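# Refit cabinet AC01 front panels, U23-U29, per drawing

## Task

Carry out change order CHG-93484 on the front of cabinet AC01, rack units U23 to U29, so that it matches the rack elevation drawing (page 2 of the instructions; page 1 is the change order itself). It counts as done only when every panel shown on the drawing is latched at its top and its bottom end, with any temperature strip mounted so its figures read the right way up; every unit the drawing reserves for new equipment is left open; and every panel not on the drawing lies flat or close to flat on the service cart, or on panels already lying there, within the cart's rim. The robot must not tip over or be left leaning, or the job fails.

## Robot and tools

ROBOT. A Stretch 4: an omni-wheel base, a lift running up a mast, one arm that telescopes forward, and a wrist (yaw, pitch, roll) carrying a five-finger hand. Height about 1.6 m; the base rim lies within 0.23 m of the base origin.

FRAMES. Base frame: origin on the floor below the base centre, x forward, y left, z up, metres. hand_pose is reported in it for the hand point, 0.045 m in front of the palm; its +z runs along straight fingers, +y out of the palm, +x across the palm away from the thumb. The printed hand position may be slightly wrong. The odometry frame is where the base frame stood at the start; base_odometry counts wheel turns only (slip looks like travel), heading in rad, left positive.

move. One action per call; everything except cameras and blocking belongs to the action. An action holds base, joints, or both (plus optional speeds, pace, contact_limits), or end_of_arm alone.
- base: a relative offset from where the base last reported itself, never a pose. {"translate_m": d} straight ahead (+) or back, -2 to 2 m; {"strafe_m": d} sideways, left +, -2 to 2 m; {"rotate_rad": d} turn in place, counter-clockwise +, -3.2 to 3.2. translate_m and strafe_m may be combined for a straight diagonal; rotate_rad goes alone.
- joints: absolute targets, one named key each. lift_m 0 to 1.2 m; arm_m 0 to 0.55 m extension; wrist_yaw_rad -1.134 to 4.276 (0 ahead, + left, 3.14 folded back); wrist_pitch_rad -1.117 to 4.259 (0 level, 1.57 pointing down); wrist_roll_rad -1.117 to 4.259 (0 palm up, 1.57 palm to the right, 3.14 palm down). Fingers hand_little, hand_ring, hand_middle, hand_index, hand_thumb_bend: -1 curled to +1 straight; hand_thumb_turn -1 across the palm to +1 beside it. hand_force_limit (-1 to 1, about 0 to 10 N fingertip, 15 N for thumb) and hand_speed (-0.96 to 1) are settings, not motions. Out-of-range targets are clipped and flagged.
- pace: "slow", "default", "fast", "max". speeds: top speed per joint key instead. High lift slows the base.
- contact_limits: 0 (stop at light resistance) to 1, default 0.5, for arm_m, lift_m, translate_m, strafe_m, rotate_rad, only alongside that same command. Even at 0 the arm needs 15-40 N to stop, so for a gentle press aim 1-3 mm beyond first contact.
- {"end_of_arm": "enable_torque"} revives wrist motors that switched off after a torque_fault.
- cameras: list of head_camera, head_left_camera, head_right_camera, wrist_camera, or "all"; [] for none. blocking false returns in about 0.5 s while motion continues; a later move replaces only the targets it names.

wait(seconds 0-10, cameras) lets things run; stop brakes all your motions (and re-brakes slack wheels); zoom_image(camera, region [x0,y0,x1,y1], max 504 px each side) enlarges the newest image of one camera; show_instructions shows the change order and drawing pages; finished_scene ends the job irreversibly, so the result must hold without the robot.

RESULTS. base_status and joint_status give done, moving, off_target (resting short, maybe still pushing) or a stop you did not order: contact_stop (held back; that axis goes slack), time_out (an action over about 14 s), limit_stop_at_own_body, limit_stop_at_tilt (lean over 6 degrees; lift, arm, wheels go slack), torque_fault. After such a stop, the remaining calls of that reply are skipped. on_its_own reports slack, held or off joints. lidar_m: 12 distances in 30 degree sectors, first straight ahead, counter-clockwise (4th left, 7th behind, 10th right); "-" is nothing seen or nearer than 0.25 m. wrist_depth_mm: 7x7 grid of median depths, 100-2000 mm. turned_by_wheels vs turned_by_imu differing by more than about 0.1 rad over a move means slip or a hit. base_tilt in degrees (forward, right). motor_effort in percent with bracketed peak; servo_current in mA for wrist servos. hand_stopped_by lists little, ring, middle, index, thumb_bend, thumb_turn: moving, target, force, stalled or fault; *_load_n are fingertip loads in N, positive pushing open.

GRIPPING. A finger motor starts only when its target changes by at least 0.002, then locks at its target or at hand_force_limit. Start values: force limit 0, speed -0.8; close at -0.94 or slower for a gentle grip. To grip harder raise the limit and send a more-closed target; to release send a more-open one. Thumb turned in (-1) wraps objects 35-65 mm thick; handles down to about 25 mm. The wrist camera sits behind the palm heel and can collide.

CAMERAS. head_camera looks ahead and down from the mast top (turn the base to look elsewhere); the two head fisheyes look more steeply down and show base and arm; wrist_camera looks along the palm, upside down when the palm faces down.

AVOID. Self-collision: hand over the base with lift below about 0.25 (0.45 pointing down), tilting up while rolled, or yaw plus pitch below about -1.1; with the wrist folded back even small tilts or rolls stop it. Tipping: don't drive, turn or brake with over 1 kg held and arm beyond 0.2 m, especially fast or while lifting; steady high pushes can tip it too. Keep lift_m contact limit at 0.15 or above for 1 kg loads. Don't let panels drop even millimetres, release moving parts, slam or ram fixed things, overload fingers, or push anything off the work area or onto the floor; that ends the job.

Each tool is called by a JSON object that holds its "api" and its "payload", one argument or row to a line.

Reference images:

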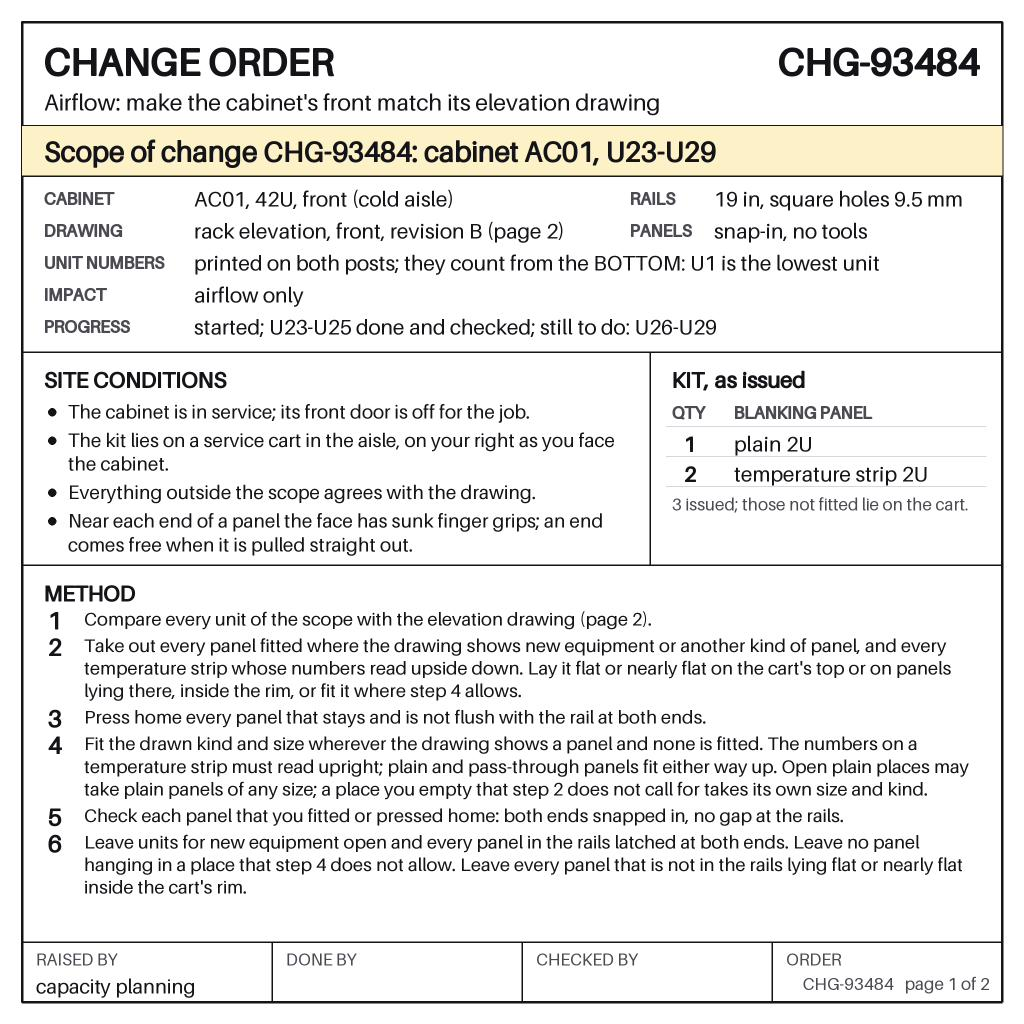

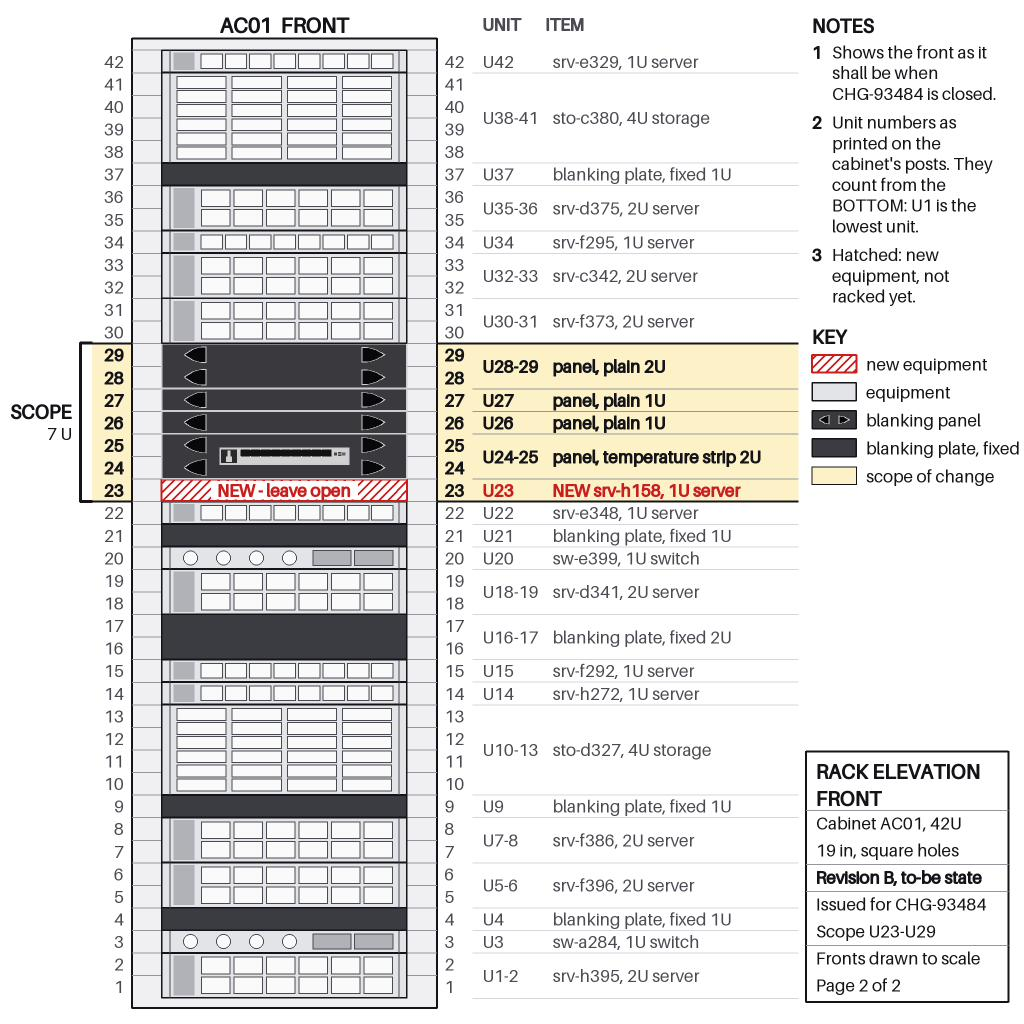

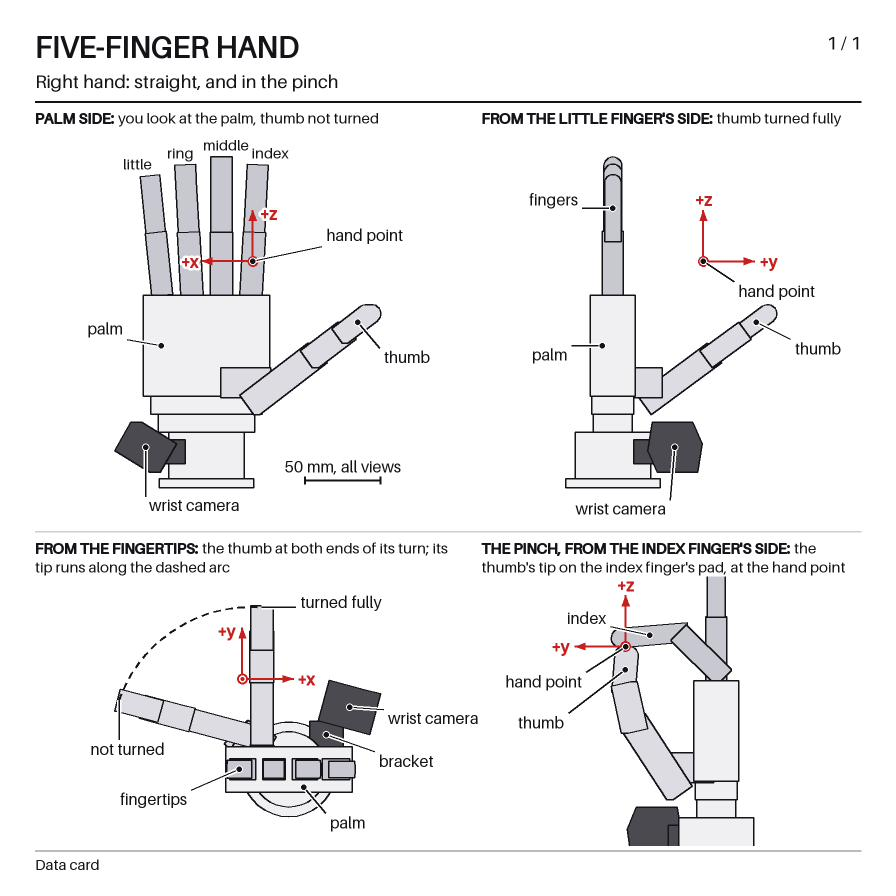

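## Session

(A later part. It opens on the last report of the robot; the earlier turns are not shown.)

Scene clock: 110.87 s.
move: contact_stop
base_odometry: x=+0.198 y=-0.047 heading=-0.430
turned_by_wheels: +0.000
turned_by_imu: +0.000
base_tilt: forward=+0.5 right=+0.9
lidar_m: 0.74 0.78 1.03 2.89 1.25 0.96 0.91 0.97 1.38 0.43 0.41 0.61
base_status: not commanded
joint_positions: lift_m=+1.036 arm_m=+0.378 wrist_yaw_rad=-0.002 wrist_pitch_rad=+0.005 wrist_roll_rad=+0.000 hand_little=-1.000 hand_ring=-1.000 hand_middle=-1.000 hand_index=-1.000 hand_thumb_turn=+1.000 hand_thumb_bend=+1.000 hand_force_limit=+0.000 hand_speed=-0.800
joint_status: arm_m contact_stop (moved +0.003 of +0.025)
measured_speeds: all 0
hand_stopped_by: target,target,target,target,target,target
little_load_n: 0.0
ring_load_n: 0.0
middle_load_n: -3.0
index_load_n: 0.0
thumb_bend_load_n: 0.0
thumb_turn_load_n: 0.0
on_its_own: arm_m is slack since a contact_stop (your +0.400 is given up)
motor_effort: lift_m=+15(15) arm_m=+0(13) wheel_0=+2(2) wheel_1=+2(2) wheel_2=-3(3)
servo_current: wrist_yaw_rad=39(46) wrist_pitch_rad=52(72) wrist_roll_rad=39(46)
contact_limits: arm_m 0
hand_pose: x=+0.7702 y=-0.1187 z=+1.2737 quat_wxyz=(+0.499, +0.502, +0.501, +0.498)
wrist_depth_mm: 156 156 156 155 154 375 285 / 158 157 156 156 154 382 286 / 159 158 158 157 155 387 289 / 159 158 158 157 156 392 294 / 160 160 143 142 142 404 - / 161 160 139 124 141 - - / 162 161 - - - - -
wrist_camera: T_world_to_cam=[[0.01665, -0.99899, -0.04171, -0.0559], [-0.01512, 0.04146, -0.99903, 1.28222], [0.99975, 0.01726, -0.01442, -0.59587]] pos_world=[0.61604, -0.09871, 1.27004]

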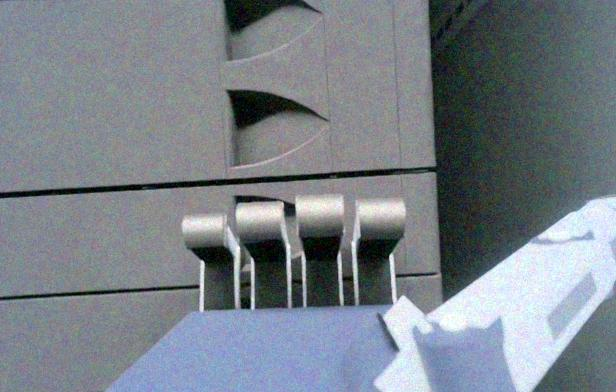

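{"api": "move", "payload": {
  "joints": {"arm_m": 0.34, "wrist_yaw_rad": 0.11},
  "pace": "slow"
}}

{"api": "move", "payload": {
  "base": {"strafe_m": -0.03},
  "pace": "slow",
  "cameras": ["wrist_camera"]
}}

Scene clock: 116.43 s.
move: done
base_odometry: x=+0.198 y=-0.047 heading=-0.430
turned_by_wheels: +0.000
turned_by_imu: +0.000
base_tilt: forward=+0.6 right=+0.9
lidar_m: 0.72 0.79 1.02 2.90 1.27 0.96 0.90 0.97 1.40 0.41 0.40 0.62
base_status: not commanded
joint_positions: lift_m=+1.036 arm_m=+0.340 wrist_yaw_rad=+0.108 wrist_pitch_rad=+0.005 wrist_roll_rad=+0.000 hand_little=-1.000 hand_ring=-1.000 hand_middle=-1.000 hand_index=-1.000 hand_thumb_turn=+1.000 hand_thumb_bend=+1.000 hand_force_limit=+0.000 hand_speed=-0.800
joint_status: all done
measured_speeds: all 0
hand_stopped_by: target,target,target,target,target,target
little_load_n: 0.0
ring_load_n: 0.0
middle_load_n: 0.0
index_load_n: 0.0
thumb_bend_load_n: 0.0
thumb_turn_load_n: 0.0
motor_effort: lift_m=+14(15) arm_m=-8(11) wheel_0=-2(4) wheel_1=+1(2) wheel_2=-2(13)
servo_current: wrist_yaw_rad=39(358) wrist_pitch_rad=52(72) wrist_roll_rad=46(59)
hand_pose: x=+0.7444 y=-0.0937 z=+1.2737 quat_wxyz=(+0.471, +0.473, +0.527, +0.525)
wrist_depth_mm: 198 191 185 181 172 167 355 / 201 194 186 181 173 168 377 / 203 195 188 183 174 169 384 / 204 195 188 182 174 170 392 / - - 143 131 141 171 - / 208 198 140 124 141 - - / 211 202 - - - - -
pictures: none

Scene clock: 117.73 s.
move: done
base_odometry: x=+0.186 y=-0.074 heading=-0.430
turned_by_wheels: +0.000
turned_by_imu: +0.000
base_tilt: forward=+0.5 right=+0.9
lidar_m: 0.72 0.79 1.01 2.92 1.29 0.96 0.91 0.96 1.38 0.44 0.36 0.55
base_status: done
joint_positions: lift_m=+1.036 arm_m=+0.340 wrist_yaw_rad=+0.108 wrist_pitch_rad=+0.005 wrist_roll_rad=+0.000 hand_little=-1.000 hand_ring=-1.000 hand_middle=-1.000 hand_index=-1.000 hand_thumb_turn=+1.000 hand_thumb_bend=+1.000 hand_force_limit=+0.000 hand_speed=-0.800
joint_status: not commanded
measured_speeds: all 0
hand_stopped_by: target,target,target,target,target,target
little_load_n: 0.0
ring_load_n: 0.0
middle_load_n: 0.0
index_load_n: 0.0
thumb_bend_load_n: 0.0
thumb_turn_load_n: 0.0
motor_effort: lift_m=+14(15) arm_m=-8(9) wheel_0=+4(12) wheel_1=-1(8) wheel_2=+0(5)
servo_current: wrist_yaw_rad=33(52) wrist_pitch_rad=59(72) wrist_roll_rad=39(59)
hand_pose: x=+0.7444 y=-0.0937 z=+1.2737 quat_wxyz=(+0.471, +0.473, +0.527, +0.525)
wrist_depth_mm: 196 190 186 178 171 466 320 / 201 193 186 179 172 473 324 / 203 195 188 183 174 484 327 / 204 194 189 179 172 496 336 / - - 143 131 142 559 - / 207 198 140 124 141 - - / 207 199 - - - - -
wrist_camera: T_world_to_cam=[[0.12632, -0.99111, -0.04169, -0.11132], [-0.01959, 0.03952, -0.99903, 1.28393], [0.9918, 0.12701, -0.01442, -0.55423]] pos_world=[0.58889, -0.09068, 1.27004]

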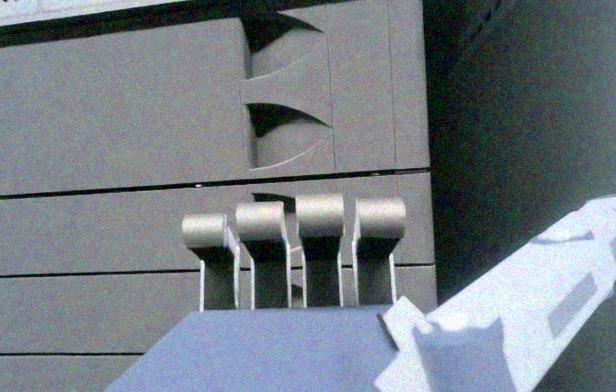

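{"api": "move", "payload": {
  "joints": {"arm_m": 0.40},
  "contact_limits": {"arm_m": 0.15},
  "speeds": {"arm_m": 0.02},
  "cameras": ["wrist_camera", "head_camera"]
}}

Scene clock: 121.00 s.
move: contact_stop
base_odometry: x=+0.186 y=-0.074 heading=-0.430
turned_by_wheels: +0.000
turned_by_imu: +0.000
base_tilt: forward=+0.6 right=+0.9
lidar_m: 0.74 0.77 1.03 2.92 1.28 0.94 0.89 0.97 1.33 0.37 0.36 0.58
base_status: not commanded
joint_positions: lift_m=+1.036 arm_m=+0.366 wrist_yaw_rad=+0.107 wrist_pitch_rad=+0.005 wrist_roll_rad=+0.000 hand_little=-1.000 hand_ring=-1.000 hand_middle=-1.000 hand_index=-1.000 hand_thumb_turn=+1.000 hand_thumb_bend=+1.000 hand_force_limit=+0.000 hand_speed=-0.800
joint_status: arm_m contact_stop (moved +0.026 of +0.060)
measured_speeds: all 0
hand_stopped_by: target,target,target,target,target,target
little_load_n: 0.0
ring_load_n: 0.0
middle_load_n: 0.0
index_load_n: 0.0
thumb_bend_load_n: 0.0
thumb_turn_load_n: 0.0
on_its_own: arm_m is slack since a contact_stop (your +0.400 is given up)
motor_effort: lift_m=+14(15) arm_m=+0(17) wheel_0=+5(5) wheel_1=+3(3) wheel_2=-7(7)
servo_current: wrist_yaw_rad=39(46) wrist_pitch_rad=65(72) wrist_roll_rad=33(65)
contact_limits: arm_m 0.15
hand_pose: x=+0.7704 y=-0.0939 z=+1.2737 quat_wxyz=(+0.471, +0.474, +0.527, +0.525)
wrist_depth_mm: 172 167 163 157 153 439 310 / 173 167 164 157 153 442 310 / 175 169 166 161 154 449 312 / 176 170 165 159 153 455 315 / 176 171 143 131 141 504 - / 177 172 140 124 140 - - / 179 173 - - - - -
pictures: head_camera, wrist_camera
wrist_camera: T_world_to_cam=[[0.12552, -0.99121, -0.04174, -0.11415], [-0.01926, 0.03963, -0.99903, 1.28425], [0.9919, 0.1262, -0.01412, -0.58053]] pos_world=[0.61489, -0.09078, 1.27005]

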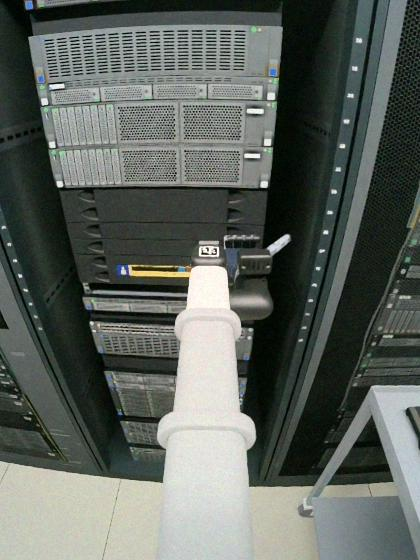

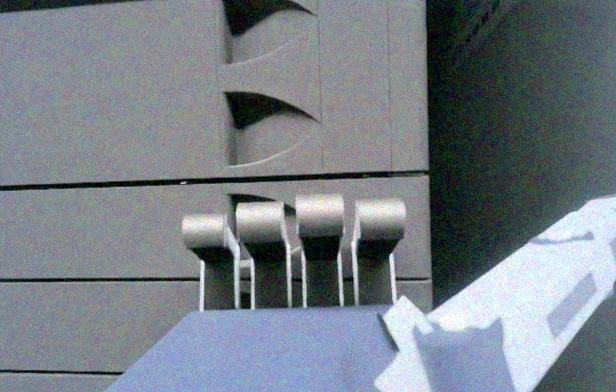

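{"api": "move", "payload": {
  "joints": {"arm_m": 0.39},
  "contact_limits": {"arm_m": 0.35},
  "speeds": {"arm_m": 0.02},
  "cameras": ["wrist_camera", "head_camera"]
}}

Scene clock: 123.73 s.
move: contact_stop
base_odometry: x=+0.186 y=-0.074 heading=-0.431
turned_by_wheels: -0.001
turned_by_imu: +0.008
base_tilt: forward=+0.5 right=+0.9
lidar_m: 0.71 0.81 1.04 2.93 1.27 0.95 0.90 0.97 1.39 0.39 0.37 0.56
base_status: not commanded
joint_positions: lift_m=+1.036 arm_m=+0.369 wrist_yaw_rad=+0.098 wrist_pitch_rad=+0.002 wrist_roll_rad=+0.000 hand_little=-1.000 hand_ring=-1.000 hand_middle=-1.000 hand_index=-1.000 hand_thumb_turn=+1.000 hand_thumb_bend=+1.000 hand_force_limit=+0.000 hand_speed=-0.800
joint_status: arm_m contact_stop (moved +0.003 of +0.024)
measured_speeds: all 0
hand_stopped_by: target,target,target,target,target,target
little_load_n: 0.0
ring_load_n: 0.0
middle_load_n: 0.0
index_load_n: 0.0
thumb_bend_load_n: 0.0
thumb_turn_load_n: 0.0
on_its_own: arm_m is slack since a contact_stop (your +0.390 is given up)
motor_effort: lift_m=+15(15) arm_m=+0(21) wheel_0=+2(5) wheel_1=+1(5) wheel_2=-14(16)
servo_current: wrist_yaw_rad=52(78) wrist_pitch_rad=46(65) wrist_roll_rad=33(46)
contact_limits: arm_m 0.35
hand_pose: x=+0.7721 y=-0.0960 z=+1.2742 quat_wxyz=(+0.474, +0.476, +0.524, +0.523)
wrist_depth_mm: 169 166 165 156 153 449 298 / 171 166 163 157 153 459 301 / 172 167 165 160 154 430 304 / 173 169 164 159 154 445 312 / 174 169 143 131 141 492 - / 176 171 140 124 140 - - / 176 172 - - - - -
pictures: head_camera, wrist_camera
wrist_camera: T_world_to_cam=[[0.11641, -0.99233, -0.04171, -0.10953], [-0.01681, 0.04002, -0.99906, 1.28298], [0.99306, 0.117, -0.01202, -0.58644]] pos_world=[0.61668, -0.09142, 1.27015]

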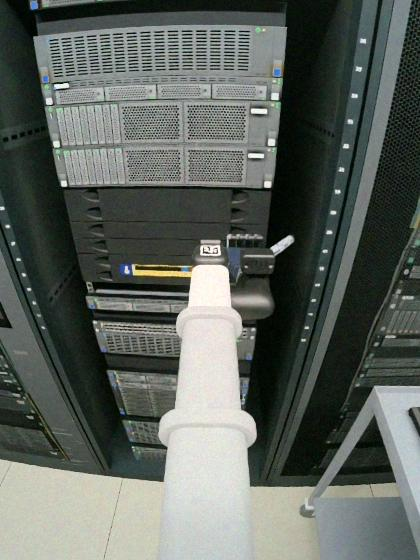

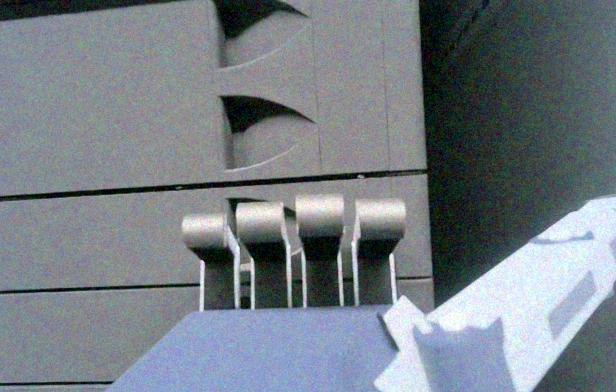

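{"api": "move", "payload": {
  "joints": {"arm_m": 0.30},
  "cameras": ["wrist_camera", "head_camera"]
}}

{"api": "zoom_image", "payload": {
  "camera": "wrist_camera",
  "region": [200, 0, 450, 320]
}}

{"api": "zoom_image", "payload": {
  "camera": "head_camera",
  "region": [180, 170, 290, 300]
}}

Scene clock: 128.60 s.
move: done
base_odometry: x=+0.186 y=-0.074 heading=-0.430
turned_by_wheels: +0.001
turned_by_imu: +0.003
base_tilt: forward=+0.6 right=+0.9
lidar_m: 0.72 0.79 0.99 2.92 1.28 0.95 0.90 0.97 1.39 0.39 0.40 0.58
base_status: not commanded
joint_positions: lift_m=+1.036 arm_m=+0.300 wrist_yaw_rad=+0.108 wrist_pitch_rad=+0.003 wrist_roll_rad=+0.000 hand_little=-1.000 hand_ring=-1.000 hand_middle=-1.000 hand_index=-1.000 hand_thumb_turn=+1.000 hand_thumb_bend=+1.000 hand_force_limit=+0.000 hand_speed=-0.800
joint_status: all done
measured_speeds: all 0
hand_stopped_by: target,target,target,target,target,target
little_load_n: 0.0
ring_load_n: 0.0
middle_load_n: 0.0
index_load_n: 0.0
thumb_bend_load_n: 0.0
thumb_turn_load_n: 0.0
motor_effort: lift_m=+15(15) arm_m=-8(12) wheel_0=+1(2) wheel_1=+1(2) wheel_2=-3(14)
servo_current: wrist_yaw_rad=33(65) wrist_pitch_rad=59(72) wrist_roll_rad=39(59)
hand_pose: x=+0.7043 y=-0.0936 z=+1.2741 quat_wxyz=(+0.472, +0.473, +0.527, +0.526)
wrist_depth_mm: 237 231 224 217 211 504 322 / 247 236 229 223 214 512 325 / 248 239 230 224 216 525 330 / 251 240 232 224 215 535 336 / 254 243 143 131 137 554 - / 254 245 140 124 140 - - / 254 - - - - - -
pictures: head_camera, wrist_camera
wrist_camera: T_world_to_cam=[[0.12661, -0.99108, -0.04171, -0.10638], [-0.01732, 0.03983, -0.99906, 1.28207], [0.9918, 0.12721, -0.01212, -0.51737]] pos_world=[0.5488, -0.09068, 1.27015]

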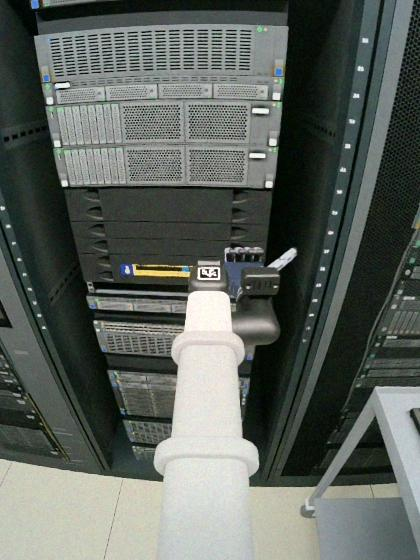

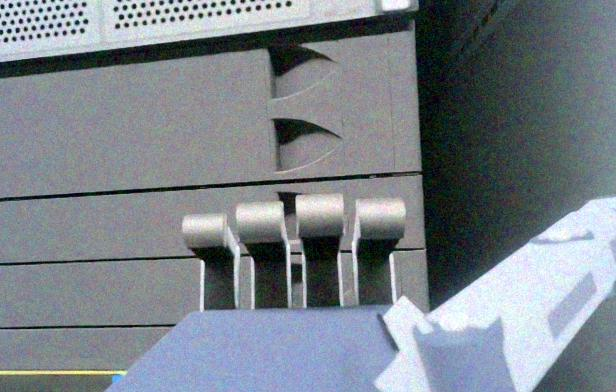

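Scaled by 1.575.

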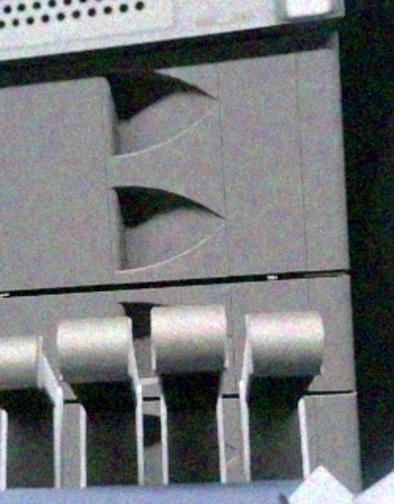

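Scaled by 3.877 from the camera's image (finer frame: 1200x1600).

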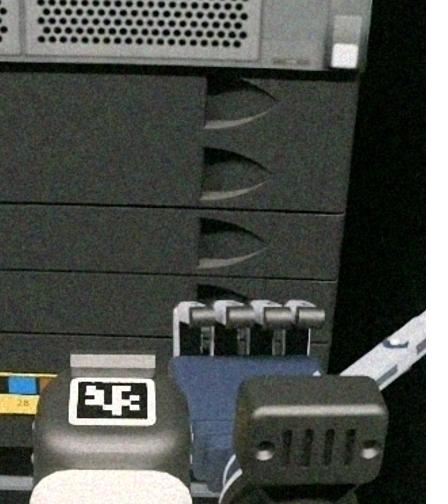

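{"api": "move", "payload": {
  "joints": {"arm_m": 0.15, "wrist_yaw_rad": -0.8, "lift_m": 1.05},
  "base": {"strafe_m": 0.28}
}}

{"api": "move", "payload": {
  "joints": {"arm_m": 0.27},
  "cameras": ["wrist_camera", "head_camera"]
}}

{"api": "zoom_image", "payload": {
  "camera": "wrist_camera",
  "region": [200, 0, 450, 320]
}}

{"api": "zoom_image", "payload": {
  "camera": "head_camera",
  "region": [300, 150, 420, 300]
}}

Scene clock: 135.37 s.
move: done
base_odometry: x=+0.303 y=+0.180 heading=-0.430
turned_by_wheels: +0.000
turned_by_imu: -0.001
base_tilt: forward=+0.6 right=+0.9
lidar_m: 0.73 0.73 1.07 2.62 1.28 0.95 0.91 0.96 1.36 0.65 0.69 0.81
base_status: done
joint_positions: lift_m=+1.050 arm_m=+0.150 wrist_yaw_rad=-0.798 wrist_pitch_rad=+0.003 wrist_roll_rad=+0.000 hand_little=-1.000 hand_ring=-1.000 hand_middle=-1.000 hand_index=-1.000 hand_thumb_turn=+1.000 hand_thumb_bend=+1.000 hand_force_limit=+0.000 hand_speed=-0.800
joint_status: all done
measured_speeds: all 0
hand_stopped_by: target,target,target,target,target,target
little_load_n: 0.0
ring_load_n: 0.0
middle_load_n: 0.0
index_load_n: 0.0
thumb_bend_load_n: 0.0
thumb_turn_load_n: 0.0
motor_effort: lift_m=+22(31) arm_m=-8(10) wheel_0=-2(18) wheel_1=-2(10) wheel_2=+0(5)
servo_current: wrist_yaw_rad=39(130) wrist_pitch_rad=52(72) wrist_roll_rad=46(59)
hand_pose: x=+0.3914 y=-0.2412 z=+1.2875 quat_wxyz=(+0.654, +0.656, +0.267, +0.266)
wrist_depth_mm: 397 459 683 585 741 1025 1708 / 394 455 683 609 732 1025 1708 / 402 462 535 597 723 1025 1708 / - - 525 597 691 1025 1537 / 404 459 143 130 132 991 - / 397 455 139 124 139 - - / 402 492 - - - - -
pictures: none

Scene clock: 136.73 s.
move: done
base_odometry: x=+0.303 y=+0.180 heading=-0.430
turned_by_wheels: +0.000
turned_by_imu: +0.000
base_tilt: forward=+0.6 right=+0.9
lidar_m: 0.74 0.71 1.04 2.65 1.21 0.94 0.91 0.97 1.38 0.65 0.67 0.80
base_status: not commanded
joint_positions: lift_m=+1.050 arm_m=+0.270 wrist_yaw_rad=-0.798 wrist_pitch_rad=+0.003 wrist_roll_rad=+0.000 hand_little=-1.000 hand_ring=-1.000 hand_middle=-1.000 hand_index=-1.000 hand_thumb_turn=+1.000 hand_thumb_bend=+1.000 hand_force_limit=+0.000 hand_speed=-0.800
joint_status: all done
measured_speeds: all 0
hand_stopped_by: target,target,target,target,target,target
little_load_n: 0.0
ring_load_n: 0.0
middle_load_n: 0.0
index_load_n: 0.0
thumb_bend_load_n: 0.0
thumb_turn_load_n: 0.0
motor_effort: lift_m=+21(22) arm_m=+8(11) wheel_0=-2(2) wheel_1=-2(2) wheel_2=+0(1)
servo_current: wrist_yaw_rad=39(46) wrist_pitch_rad=46(65) wrist_roll_rad=39(46)
hand_pose: x=+0.5106 y=-0.2412 z=+1.2875 quat_wxyz=(+0.654, +0.656, +0.267, +0.266)
wrist_depth_mm: 294 338 397 585 500 676 1060 / 294 334 394 574 508 676 1042 / 297 340 415 603 508 668 1042 / 297 340 373 574 488 668 976 / - 345 143 131 132 661 - / 296 340 127 124 140 - - / 300 324 - - - - -
pictures: head_camera, wrist_camera
wrist_camera: T_world_to_cam=[[-0.702, -0.71096, -0.04161, 0.26301], [0.02046, 0.03827, -0.99906, 1.27829], [0.71188, -0.70219, -0.01232, -0.36321]] pos_world=[0.41704, -0.11697, 1.28355]

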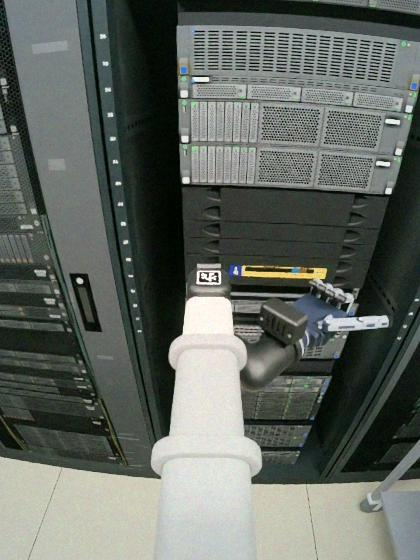

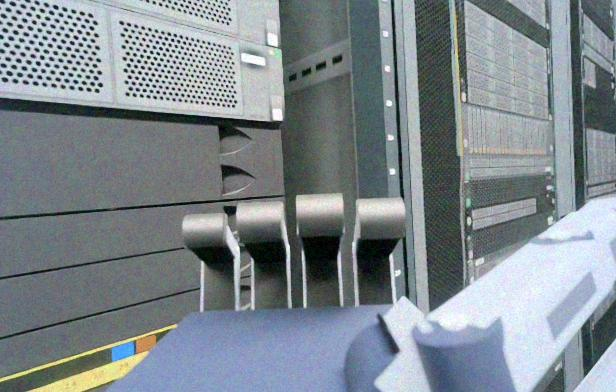

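Scaled by 1.575.

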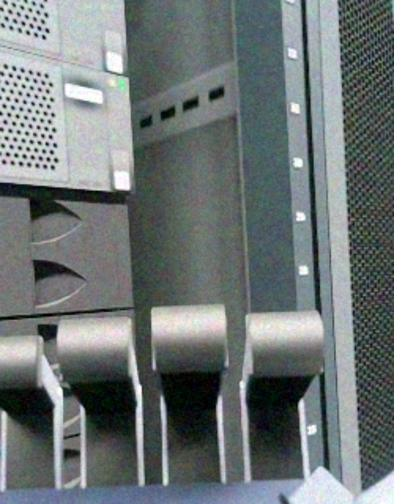

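Scaled by 3.360 from the camera's image (finer frame: 1200x1600).

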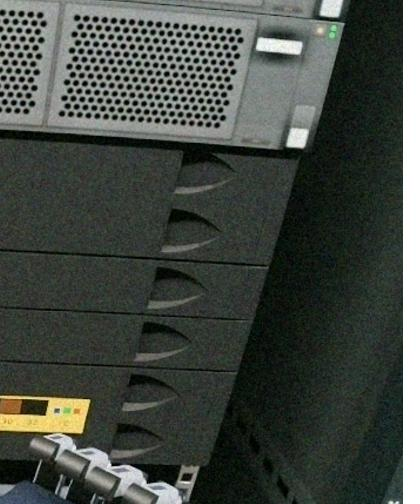

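{"api": "move", "payload": {
  "joints": {"arm_m": 0.33, "lift_m": 1.04, "wrist_yaw_rad": -0.7, "hand_little": 1, "hand_ring": 1, "hand_middle": 1, "hand_index": 1, "hand_speed": 0.0},
  "cameras": ["wrist_camera"]
}}

{"api": "zoom_image", "payload": {
  "camera": "wrist_camera",
  "region": [150, 60, 400, 320]
}}

Scene clock: 140.40 s.
move: done
base_odometry: x=+0.303 y=+0.180 heading=-0.430
turned_by_wheels: +0.000
turned_by_imu: +0.000
base_tilt: forward=+0.6 right=+1.0
lidar_m: 0.73 0.73 1.02 2.67 1.26 0.94 0.89 0.95 1.37 0.65 0.70 0.79
base_status: not commanded
joint_positions: lift_m=+1.040 arm_m=+0.330 wrist_yaw_rad=-0.702 wrist_pitch_rad=+0.003 wrist_roll_rad=+0.000 hand_little=+1.000 hand_ring=+1.000 hand_middle=+1.000 hand_index=+1.000 hand_thumb_turn=+1.000 hand_thumb_bend=+1.000 hand_force_limit=+0.000 hand_speed=+0.000
joint_status: all done
measured_speeds: all 0
hand_stopped_by: target,target,target,target,target,target
little_load_n: 0.0
ring_load_n: 0.0
middle_load_n: 0.0
index_load_n: 0.5
thumb_bend_load_n: 0.0
thumb_turn_load_n: 0.0
motor_effort: lift_m=+14(22) arm_m=+8(12) wheel_0=-2(2) wheel_1=-2(2) wheel_2=+0(1)
servo_current: wrist_yaw_rad=46(78) wrist_pitch_rad=46(65) wrist_roll_rad=26(59)
hand_pose: x=+0.5934 y=-0.2334 z=+1.2781 quat_wxyz=(+0.641, +0.642, +0.298, +0.297)
wrist_depth_mm: 233 262 301 355 508 430 559 / 237 265 306 362 512 430 559 / 236 267 306 368 521 427 554 / 236 267 306 370 525 442 530 / - 271 312 368 530 433 - / 236 266 167 124 201 - - / 236 - - - - - -
wrist_camera: T_world_to_cam=[[-0.63059, -0.77499, -0.04172, 0.26914], [0.01669, 0.0402, -0.99905, 1.26957], [0.77594, -0.63069, -0.01242, -0.43801]] pos_world=[0.4884, -0.11871, 1.27415]

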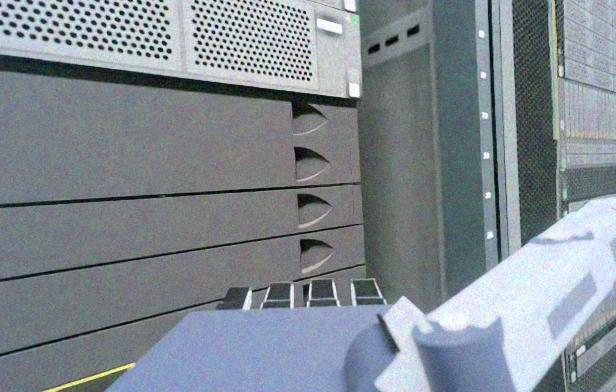

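Scaled by 1.938.

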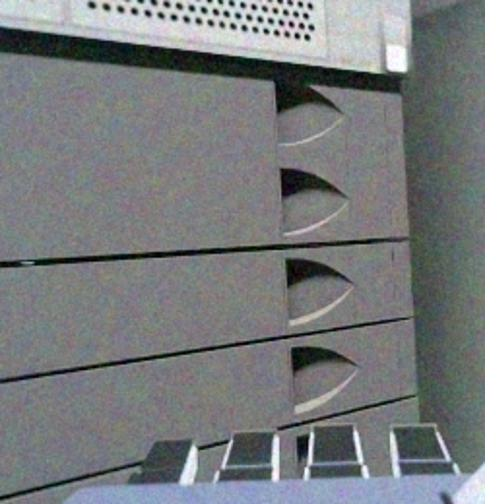

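{"api": "move", "payload": {
  "joints": {"arm_m": 0.18, "wrist_yaw_rad": 0.75}
}}

{"api": "move", "payload": {
  "base": {"strafe_m": -0.2},
  "cameras": ["wrist_camera", "head_camera"]
}}

{"api": "zoom_image", "payload": {
  "camera": "wrist_camera",
  "region": [200, 60, 450, 320]
}}

{"api": "zoom_image", "payload": {
  "camera": "head_camera",
  "region": [90, 160, 190, 300]
}}

{"api": "zoom_image", "payload": {
  "camera": "head_camera",
  "region": [200, 160, 300, 300]
}}

Scene clock: 146.90 s.
move: done
base_odometry: x=+0.303 y=+0.180 heading=-0.430
turned_by_wheels: +0.000
turned_by_imu: +0.000
base_tilt: forward=+0.6 right=+0.9
lidar_m: 0.72 0.74 1.04 2.64 1.26 0.94 0.91 0.97 1.36 0.63 0.69 0.78
base_status: not commanded
joint_positions: lift_m=+1.040 arm_m=+0.180 wrist_yaw_rad=+0.747 wrist_pitch_rad=+0.003 wrist_roll_rad=+0.000 hand_little=+1.000 hand_ring=+1.000 hand_middle=+1.000 hand_index=+1.000 hand_thumb_turn=+1.000 hand_thumb_bend=+1.000 hand_force_limit=+0.000 hand_speed=+0.000
joint_status: all done
measured_speeds: all 0
hand_stopped_by: target,target,target,target,target,target
little_load_n: 0.0
ring_load_n: 0.0
middle_load_n: 0.0
index_load_n: 0.0
thumb_bend_load_n: 0.0
thumb_turn_load_n: 0.0
motor_effort: lift_m=+14(14) arm_m=-8(12) wheel_0=-2(2) wheel_1=-2(2) wheel_2=+0(1)
servo_current: wrist_yaw_rad=33(117) wrist_pitch_rad=33(72) wrist_roll_rad=33(59)
hand_pose: x=+0.5942 y=+0.0639 z=+1.2781 quat_wxyz=(+0.283, +0.283, +0.649, +0.647)
wrist_depth_mm: 1160 640 439 359 439 530 257 / 1229 661 452 362 439 554 264 / 1308 676 452 368 452 544 266 / 1397 707 466 364 449 574 270 / 1464 732 473 368 445 569 - / 1576 750 189 124 430 - - / 1618 820 - - - - -
pictures: none

Scene clock: 148.83 s.
move: done
base_odometry: x=+0.219 y=-0.001 heading=-0.430
turned_by_wheels: +0.000
turned_by_imu: +0.000
base_tilt: forward=+0.6 right=+0.9
lidar_m: 0.76 0.79 1.07 2.83 1.29 0.96 0.91 0.97 1.36 0.46 0.46 0.70
base_status: done
joint_positions: lift_m=+1.040 arm_m=+0.180 wrist_yaw_rad=+0.748 wrist_pitch_rad=+0.003 wrist_roll_rad=+0.000 hand_little=+1.000 hand_ring=+1.000 hand_middle=+1.000 hand_index=+1.000 hand_thumb_turn=+1.000 hand_thumb_bend=+1.000 hand_force_limit=+0.000 hand_speed=+0.000
joint_status: not commanded
measured_speeds: all 0
hand_stopped_by: target,target,target,target,target,target
little_load_n: 0.0
ring_load_n: 0.0
middle_load_n: 0.0
index_load_n: 0.0
thumb_bend_load_n: 0.0
thumb_turn_load_n: 0.0
motor_effort: lift_m=+14(15) arm_m=-8(8) wheel_0=+0(15) wheel_1=+1(11) wheel_2=+0(6)
servo_current: wrist_yaw_rad=46(52) wrist_pitch_rad=33(72) wrist_roll_rad=26(52)
hand_pose: x=+0.5941 y=+0.0640 z=+1.2781 quat_wxyz=(+0.282, +0.283, +0.649, +0.647)
wrist_depth_mm: 976 580 544 407 332 279 249 / 1042 597 525 415 343 289 255 / 1098 609 539 580 345 293 257 / 1138 627 500 569 370 - - / 1205 647 512 569 355 304 - / 1255 668 166 124 - - - / 1308 741 - - - - -
pictures: head_camera, wrist_camera
wrist_camera: T_world_to_cam=[[0.69332, -0.71943, -0.04166, -0.29008], [-0.03786, 0.02137, -0.99906, 1.29121], [0.71964, 0.69424, -0.01242, -0.30239]] pos_world=[0.46761, -0.02636, 1.27415]

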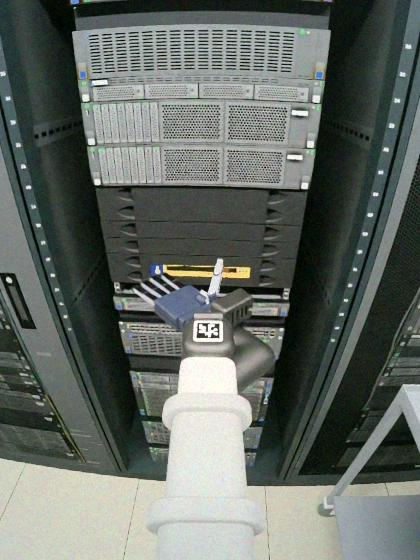

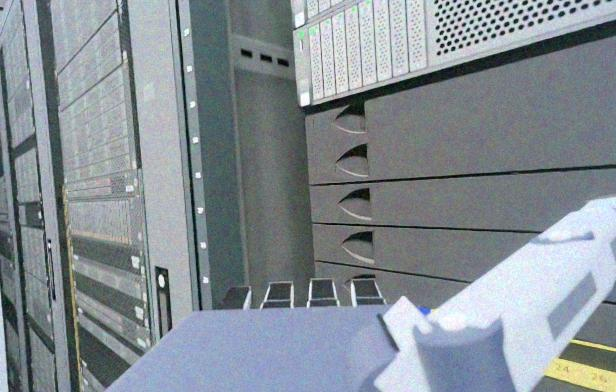

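Scaled by 1.938.

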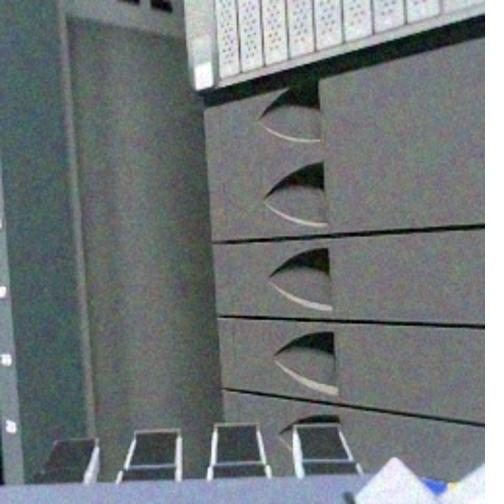

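Scaled by 3.600 from the camera's image (finer frame: 1200x1600).

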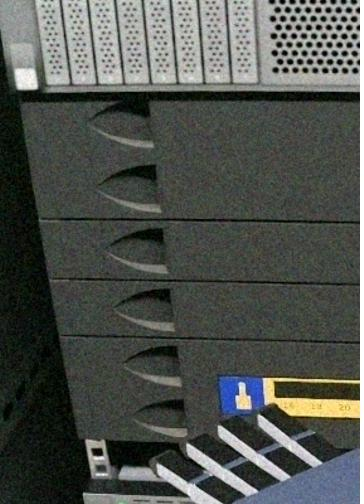

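Scaled by 3.600 from the camera's image (finer frame: 1200x1600).

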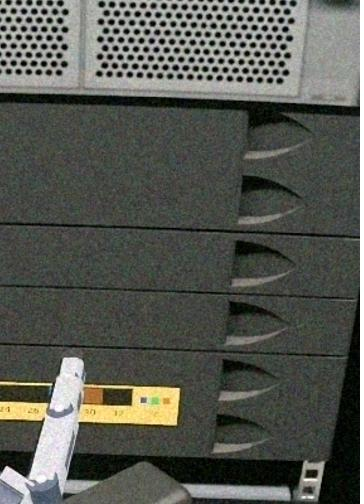

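{"api": "zoom_image", "payload": {
  "camera": "head_camera",
  "region": [255, 185, 310, 265]
}}

{"api": "zoom_image", "payload": {
  "camera": "head_camera",
  "region": [95, 185, 150, 265]
}}

Scaled by 6.300 from the camera's image (finer frame: 1200x1600).

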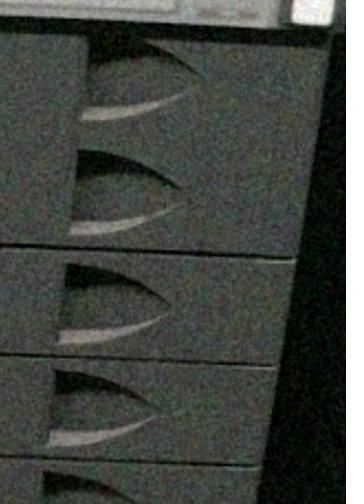

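Scaled by 6.300 from the camera's image (finer frame: 1200x1600).

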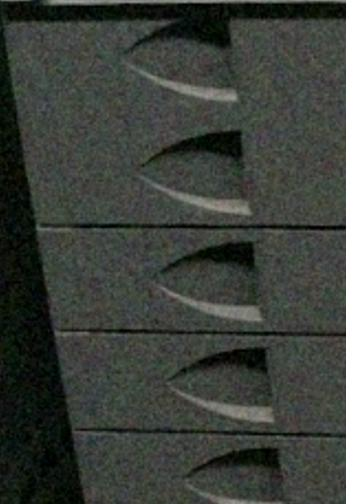

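{"api": "move", "payload": {
  "joints": {"arm_m": 0.2, "lift_m": 1.036, "wrist_yaw_rad": 0.11, "hand_little": -1, "hand_ring": -1, "hand_middle": -1, "hand_index": -1}
}}

{"api": "move", "payload": {
  "base": {"strafe_m": -0.083}
}}

{"api": "move", "payload": {
  "joints": {"arm_m": 0.345},
  "cameras": ["wrist_camera"]
}}

{"api": "move", "payload": {
  "joints": {"arm_m": 0.395},
  "contact_limits": {"arm_m": 0.4},
  "speeds": {"arm_m": 0.02},
  "cameras": ["wrist_camera"]
}}

Scene clock: 169.93 s.
move: done
base_odometry: x=+0.219 y=-0.001 heading=-0.430
turned_by_wheels: +0.000
turned_by_imu: +0.000
base_tilt: forward=+0.6 right=+0.9
lidar_m: 0.72 0.80 1.05 2.83 1.27 0.93 0.91 0.97 1.40 0.47 0.48 0.67
base_status: not commanded
joint_positions: lift_m=+1.036 arm_m=+0.200 wrist_yaw_rad=+0.113 wrist_pitch_rad=+0.003 wrist_roll_rad=+0.000 hand_little=-1.000 hand_ring=-1.000 hand_middle=-1.000 hand_index=-1.000 hand_thumb_turn=+1.000 hand_thumb_bend=+1.000 hand_force_limit=+0.000 hand_speed=+0.000
joint_status: all done
measured_speeds: all 0
hand_stopped_by: target,target,target,target,target,target
little_load_n: 0.0
ring_load_n: 0.0
middle_load_n: 0.0
index_load_n: 0.0
thumb_bend_load_n: 0.0
thumb_turn_load_n: 0.0
motor_effort: lift_m=+14(20) arm_m=+8(11) wheel_0=+0(1) wheel_1=+0(1) wheel_2=+0(1)
servo_current: wrist_yaw_rad=46(104) wrist_pitch_rad=65(65) wrist_roll_rad=33(46)
hand_pose: x=+0.6040 y=-0.0926 z=+1.2741 quat_wxyz=(+0.470, +0.472, +0.528, +0.527)
wrist_depth_mm: 353 340 329 315 307 300 459 / 357 345 332 324 314 307 466 / 368 353 338 327 319 310 473 / 373 353 340 327 315 310 480 / 375 355 143 131 137 312 - / 377 362 127 124 140 - - / 407 362 - - - - -
pictures: none

Scene clock: 171.30 s.
move: done
base_odometry: x=+0.185 y=-0.077 heading=-0.430
turned_by_wheels: +0.000
turned_by_imu: +0.001
base_tilt: forward=+0.6 right=+1.0
lidar_m: 0.74 0.77 1.05 2.93 1.30 0.95 0.90 0.97 1.38 0.39 0.38 0.56
base_status: done
joint_positions: lift_m=+1.036 arm_m=+0.200 wrist_yaw_rad=+0.112 wrist_pitch_rad=+0.003 wrist_roll_rad=+0.000 hand_little=-1.000 hand_ring=-1.000 hand_middle=-1.000 hand_index=-1.000 hand_thumb_turn=+1.000 hand_thumb_bend=+1.000 hand_force_limit=+0.000 hand_speed=+0.000
joint_status: not commanded
measured_speeds: all 0
hand_stopped_by: target,target,target,target,target,target
little_load_n: 0.0
ring_load_n: -0.5
middle_load_n: 0.0
index_load_n: 0.0
thumb_bend_load_n: 0.0
thumb_turn_load_n: 0.0
motor_effort: lift_m=+15(15) arm_m=+8(8) wheel_0=+1(12) wheel_1=+0(11) wheel_2=+0(6)
servo_current: wrist_yaw_rad=39(46) wrist_pitch_rad=52(72) wrist_roll_rad=33(52)
hand_pose: x=+0.6040 y=-0.0927 z=+1.2741 quat_wxyz=(+0.470, +0.472, +0.528, +0.526)
wrist_depth_mm: 349 340 324 314 307 492 255 / 353 342 329 320 315 504 259 / 364 349 338 327 319 517 264 / 366 351 336 324 315 521 268 / 368 353 144 131 132 549 - / 366 357 127 124 139 - - / 379 357 - - - - -
pictures: none

Scene clock: 172.80 s.
move: done
base_odometry: x=+0.185 y=-0.077 heading=-0.430
turned_by_wheels: +0.000
turned_by_imu: +0.000
base_tilt: forward=+0.6 right=+0.9
lidar_m: 0.73 0.78 1.03 2.94 1.25 0.92 0.91 0.97 1.38 0.38 0.37 0.55
base_status: not commanded
joint_positions: lift_m=+1.036 arm_m=+0.345 wrist_yaw_rad=+0.112 wrist_pitch_rad=+0.003 wrist_roll_rad=+0.000 hand_little=-1.000 hand_ring=-1.000 hand_middle=-1.000 hand_index=-1.000 hand_thumb_turn=+1.000 hand_thumb_bend=+1.000 hand_force_limit=+0.000 hand_speed=+0.000
joint_status: all done
measured_speeds: all 0
hand_stopped_by: target,target,target,target,target,target
little_load_n: 0.0
ring_load_n: 0.0
middle_load_n: 0.0
index_load_n: 0.0
thumb_bend_load_n: 0.0
thumb_turn_load_n: 0.0
motor_effort: lift_m=+15(15) arm_m=+8(11) wheel_0=+1(2) wheel_1=+0(0) wheel_2=+0(1)
servo_current: wrist_yaw_rad=46(46) wrist_pitch_rad=46(78) wrist_roll_rad=52(59)
hand_pose: x=+0.7490 y=-0.0927 z=+1.2741 quat_wxyz=(+0.470, +0.472, +0.528, +0.526)
wrist_depth_mm: 196 188 181 177 167 469 349 / 201 191 183 176 168 477 353 / 203 193 185 182 169 484 357 / 205 193 186 176 167 492 368 / - - 144 131 141 466 - / 207 198 140 124 142 - - / 206 198 - - - - -
wrist_camera: T_world_to_cam=[[0.13069, -0.99055, -0.04169, -0.11412], [-0.01778, 0.0397, -0.99905, 1.28309], [0.99126, 0.13131, -0.01242, -0.56068]] pos_world=[0.5935, -0.09036, 1.27015]

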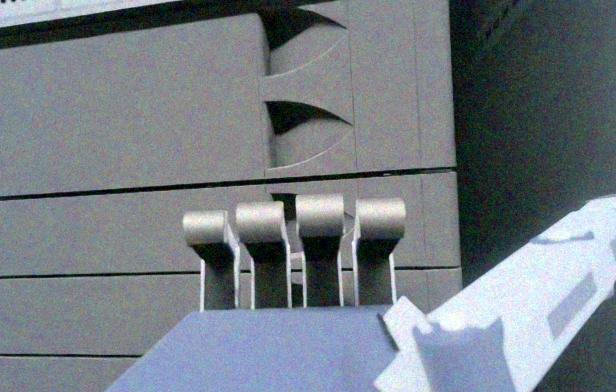

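Scene clock: 175.63 s.
move: contact_stop
base_odometry: x=+0.184 y=-0.077 heading=-0.431
turned_by_wheels: -0.001
turned_by_imu: +0.011
base_tilt: forward=+0.5 right=+1.0
lidar_m: 0.73 0.78 1.05 2.92 1.27 0.93 0.91 0.97 1.41 0.35 0.38 0.61
base_status: not commanded
joint_positions: lift_m=+1.036 arm_m=+0.370 wrist_yaw_rad=+0.098 wrist_pitch_rad=+0.002 wrist_roll_rad=+0.000 hand_little=-1.000 hand_ring=-1.000 hand_middle=-1.000 hand_index=-1.000 hand_thumb_turn=+1.000 hand_thumb_bend=+1.000 hand_force_limit=+0.000 hand_speed=+0.000
joint_status: arm_m contact_stop (moved +0.025 of +0.050)
measured_speeds: all 0
hand_stopped_by: target,target,target,target,target,target
little_load_n: 0.0
ring_load_n: 0.0
middle_load_n: 0.0
index_load_n: 0.0
thumb_bend_load_n: 0.0
thumb_turn_load_n: 0.0
on_its_own: arm_m is slack since a contact_stop (your +0.395 is given up)
motor_effort: lift_m=+18(18) arm_m=+0(21) wheel_0=-4(5) wheel_1=+0(4) wheel_2=-9(16)
servo_current: wrist_yaw_rad=59(72) wrist_pitch_rad=46(78) wrist_roll_rad=26(52)
contact_limits: arm_m 0.4
hand_pose: x=+0.7728 y=-0.0960 z=+1.2741 quat_wxyz=(+0.475, +0.475, +0.524, +0.523)
wrist_depth_mm: 173 168 163 161 153 430 329 / 174 169 163 158 153 433 332 / 176 170 165 167 154 415 336 / 177 171 165 158 153 449 342 / 177 171 144 142 142 153 - / 179 174 140 124 141 - - / 179 174 - - - - -
wrist_camera: T_world_to_cam=[[0.11665, -0.9923, -0.04162, -0.10988], [-0.01601, 0.04002, -0.99907, 1.28232], [0.99304, 0.11721, -0.01122, -0.58813]] pos_world=[0.61738, -0.09142, 1.26996]

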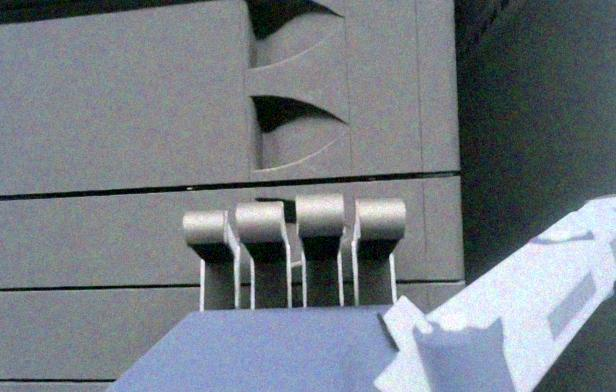

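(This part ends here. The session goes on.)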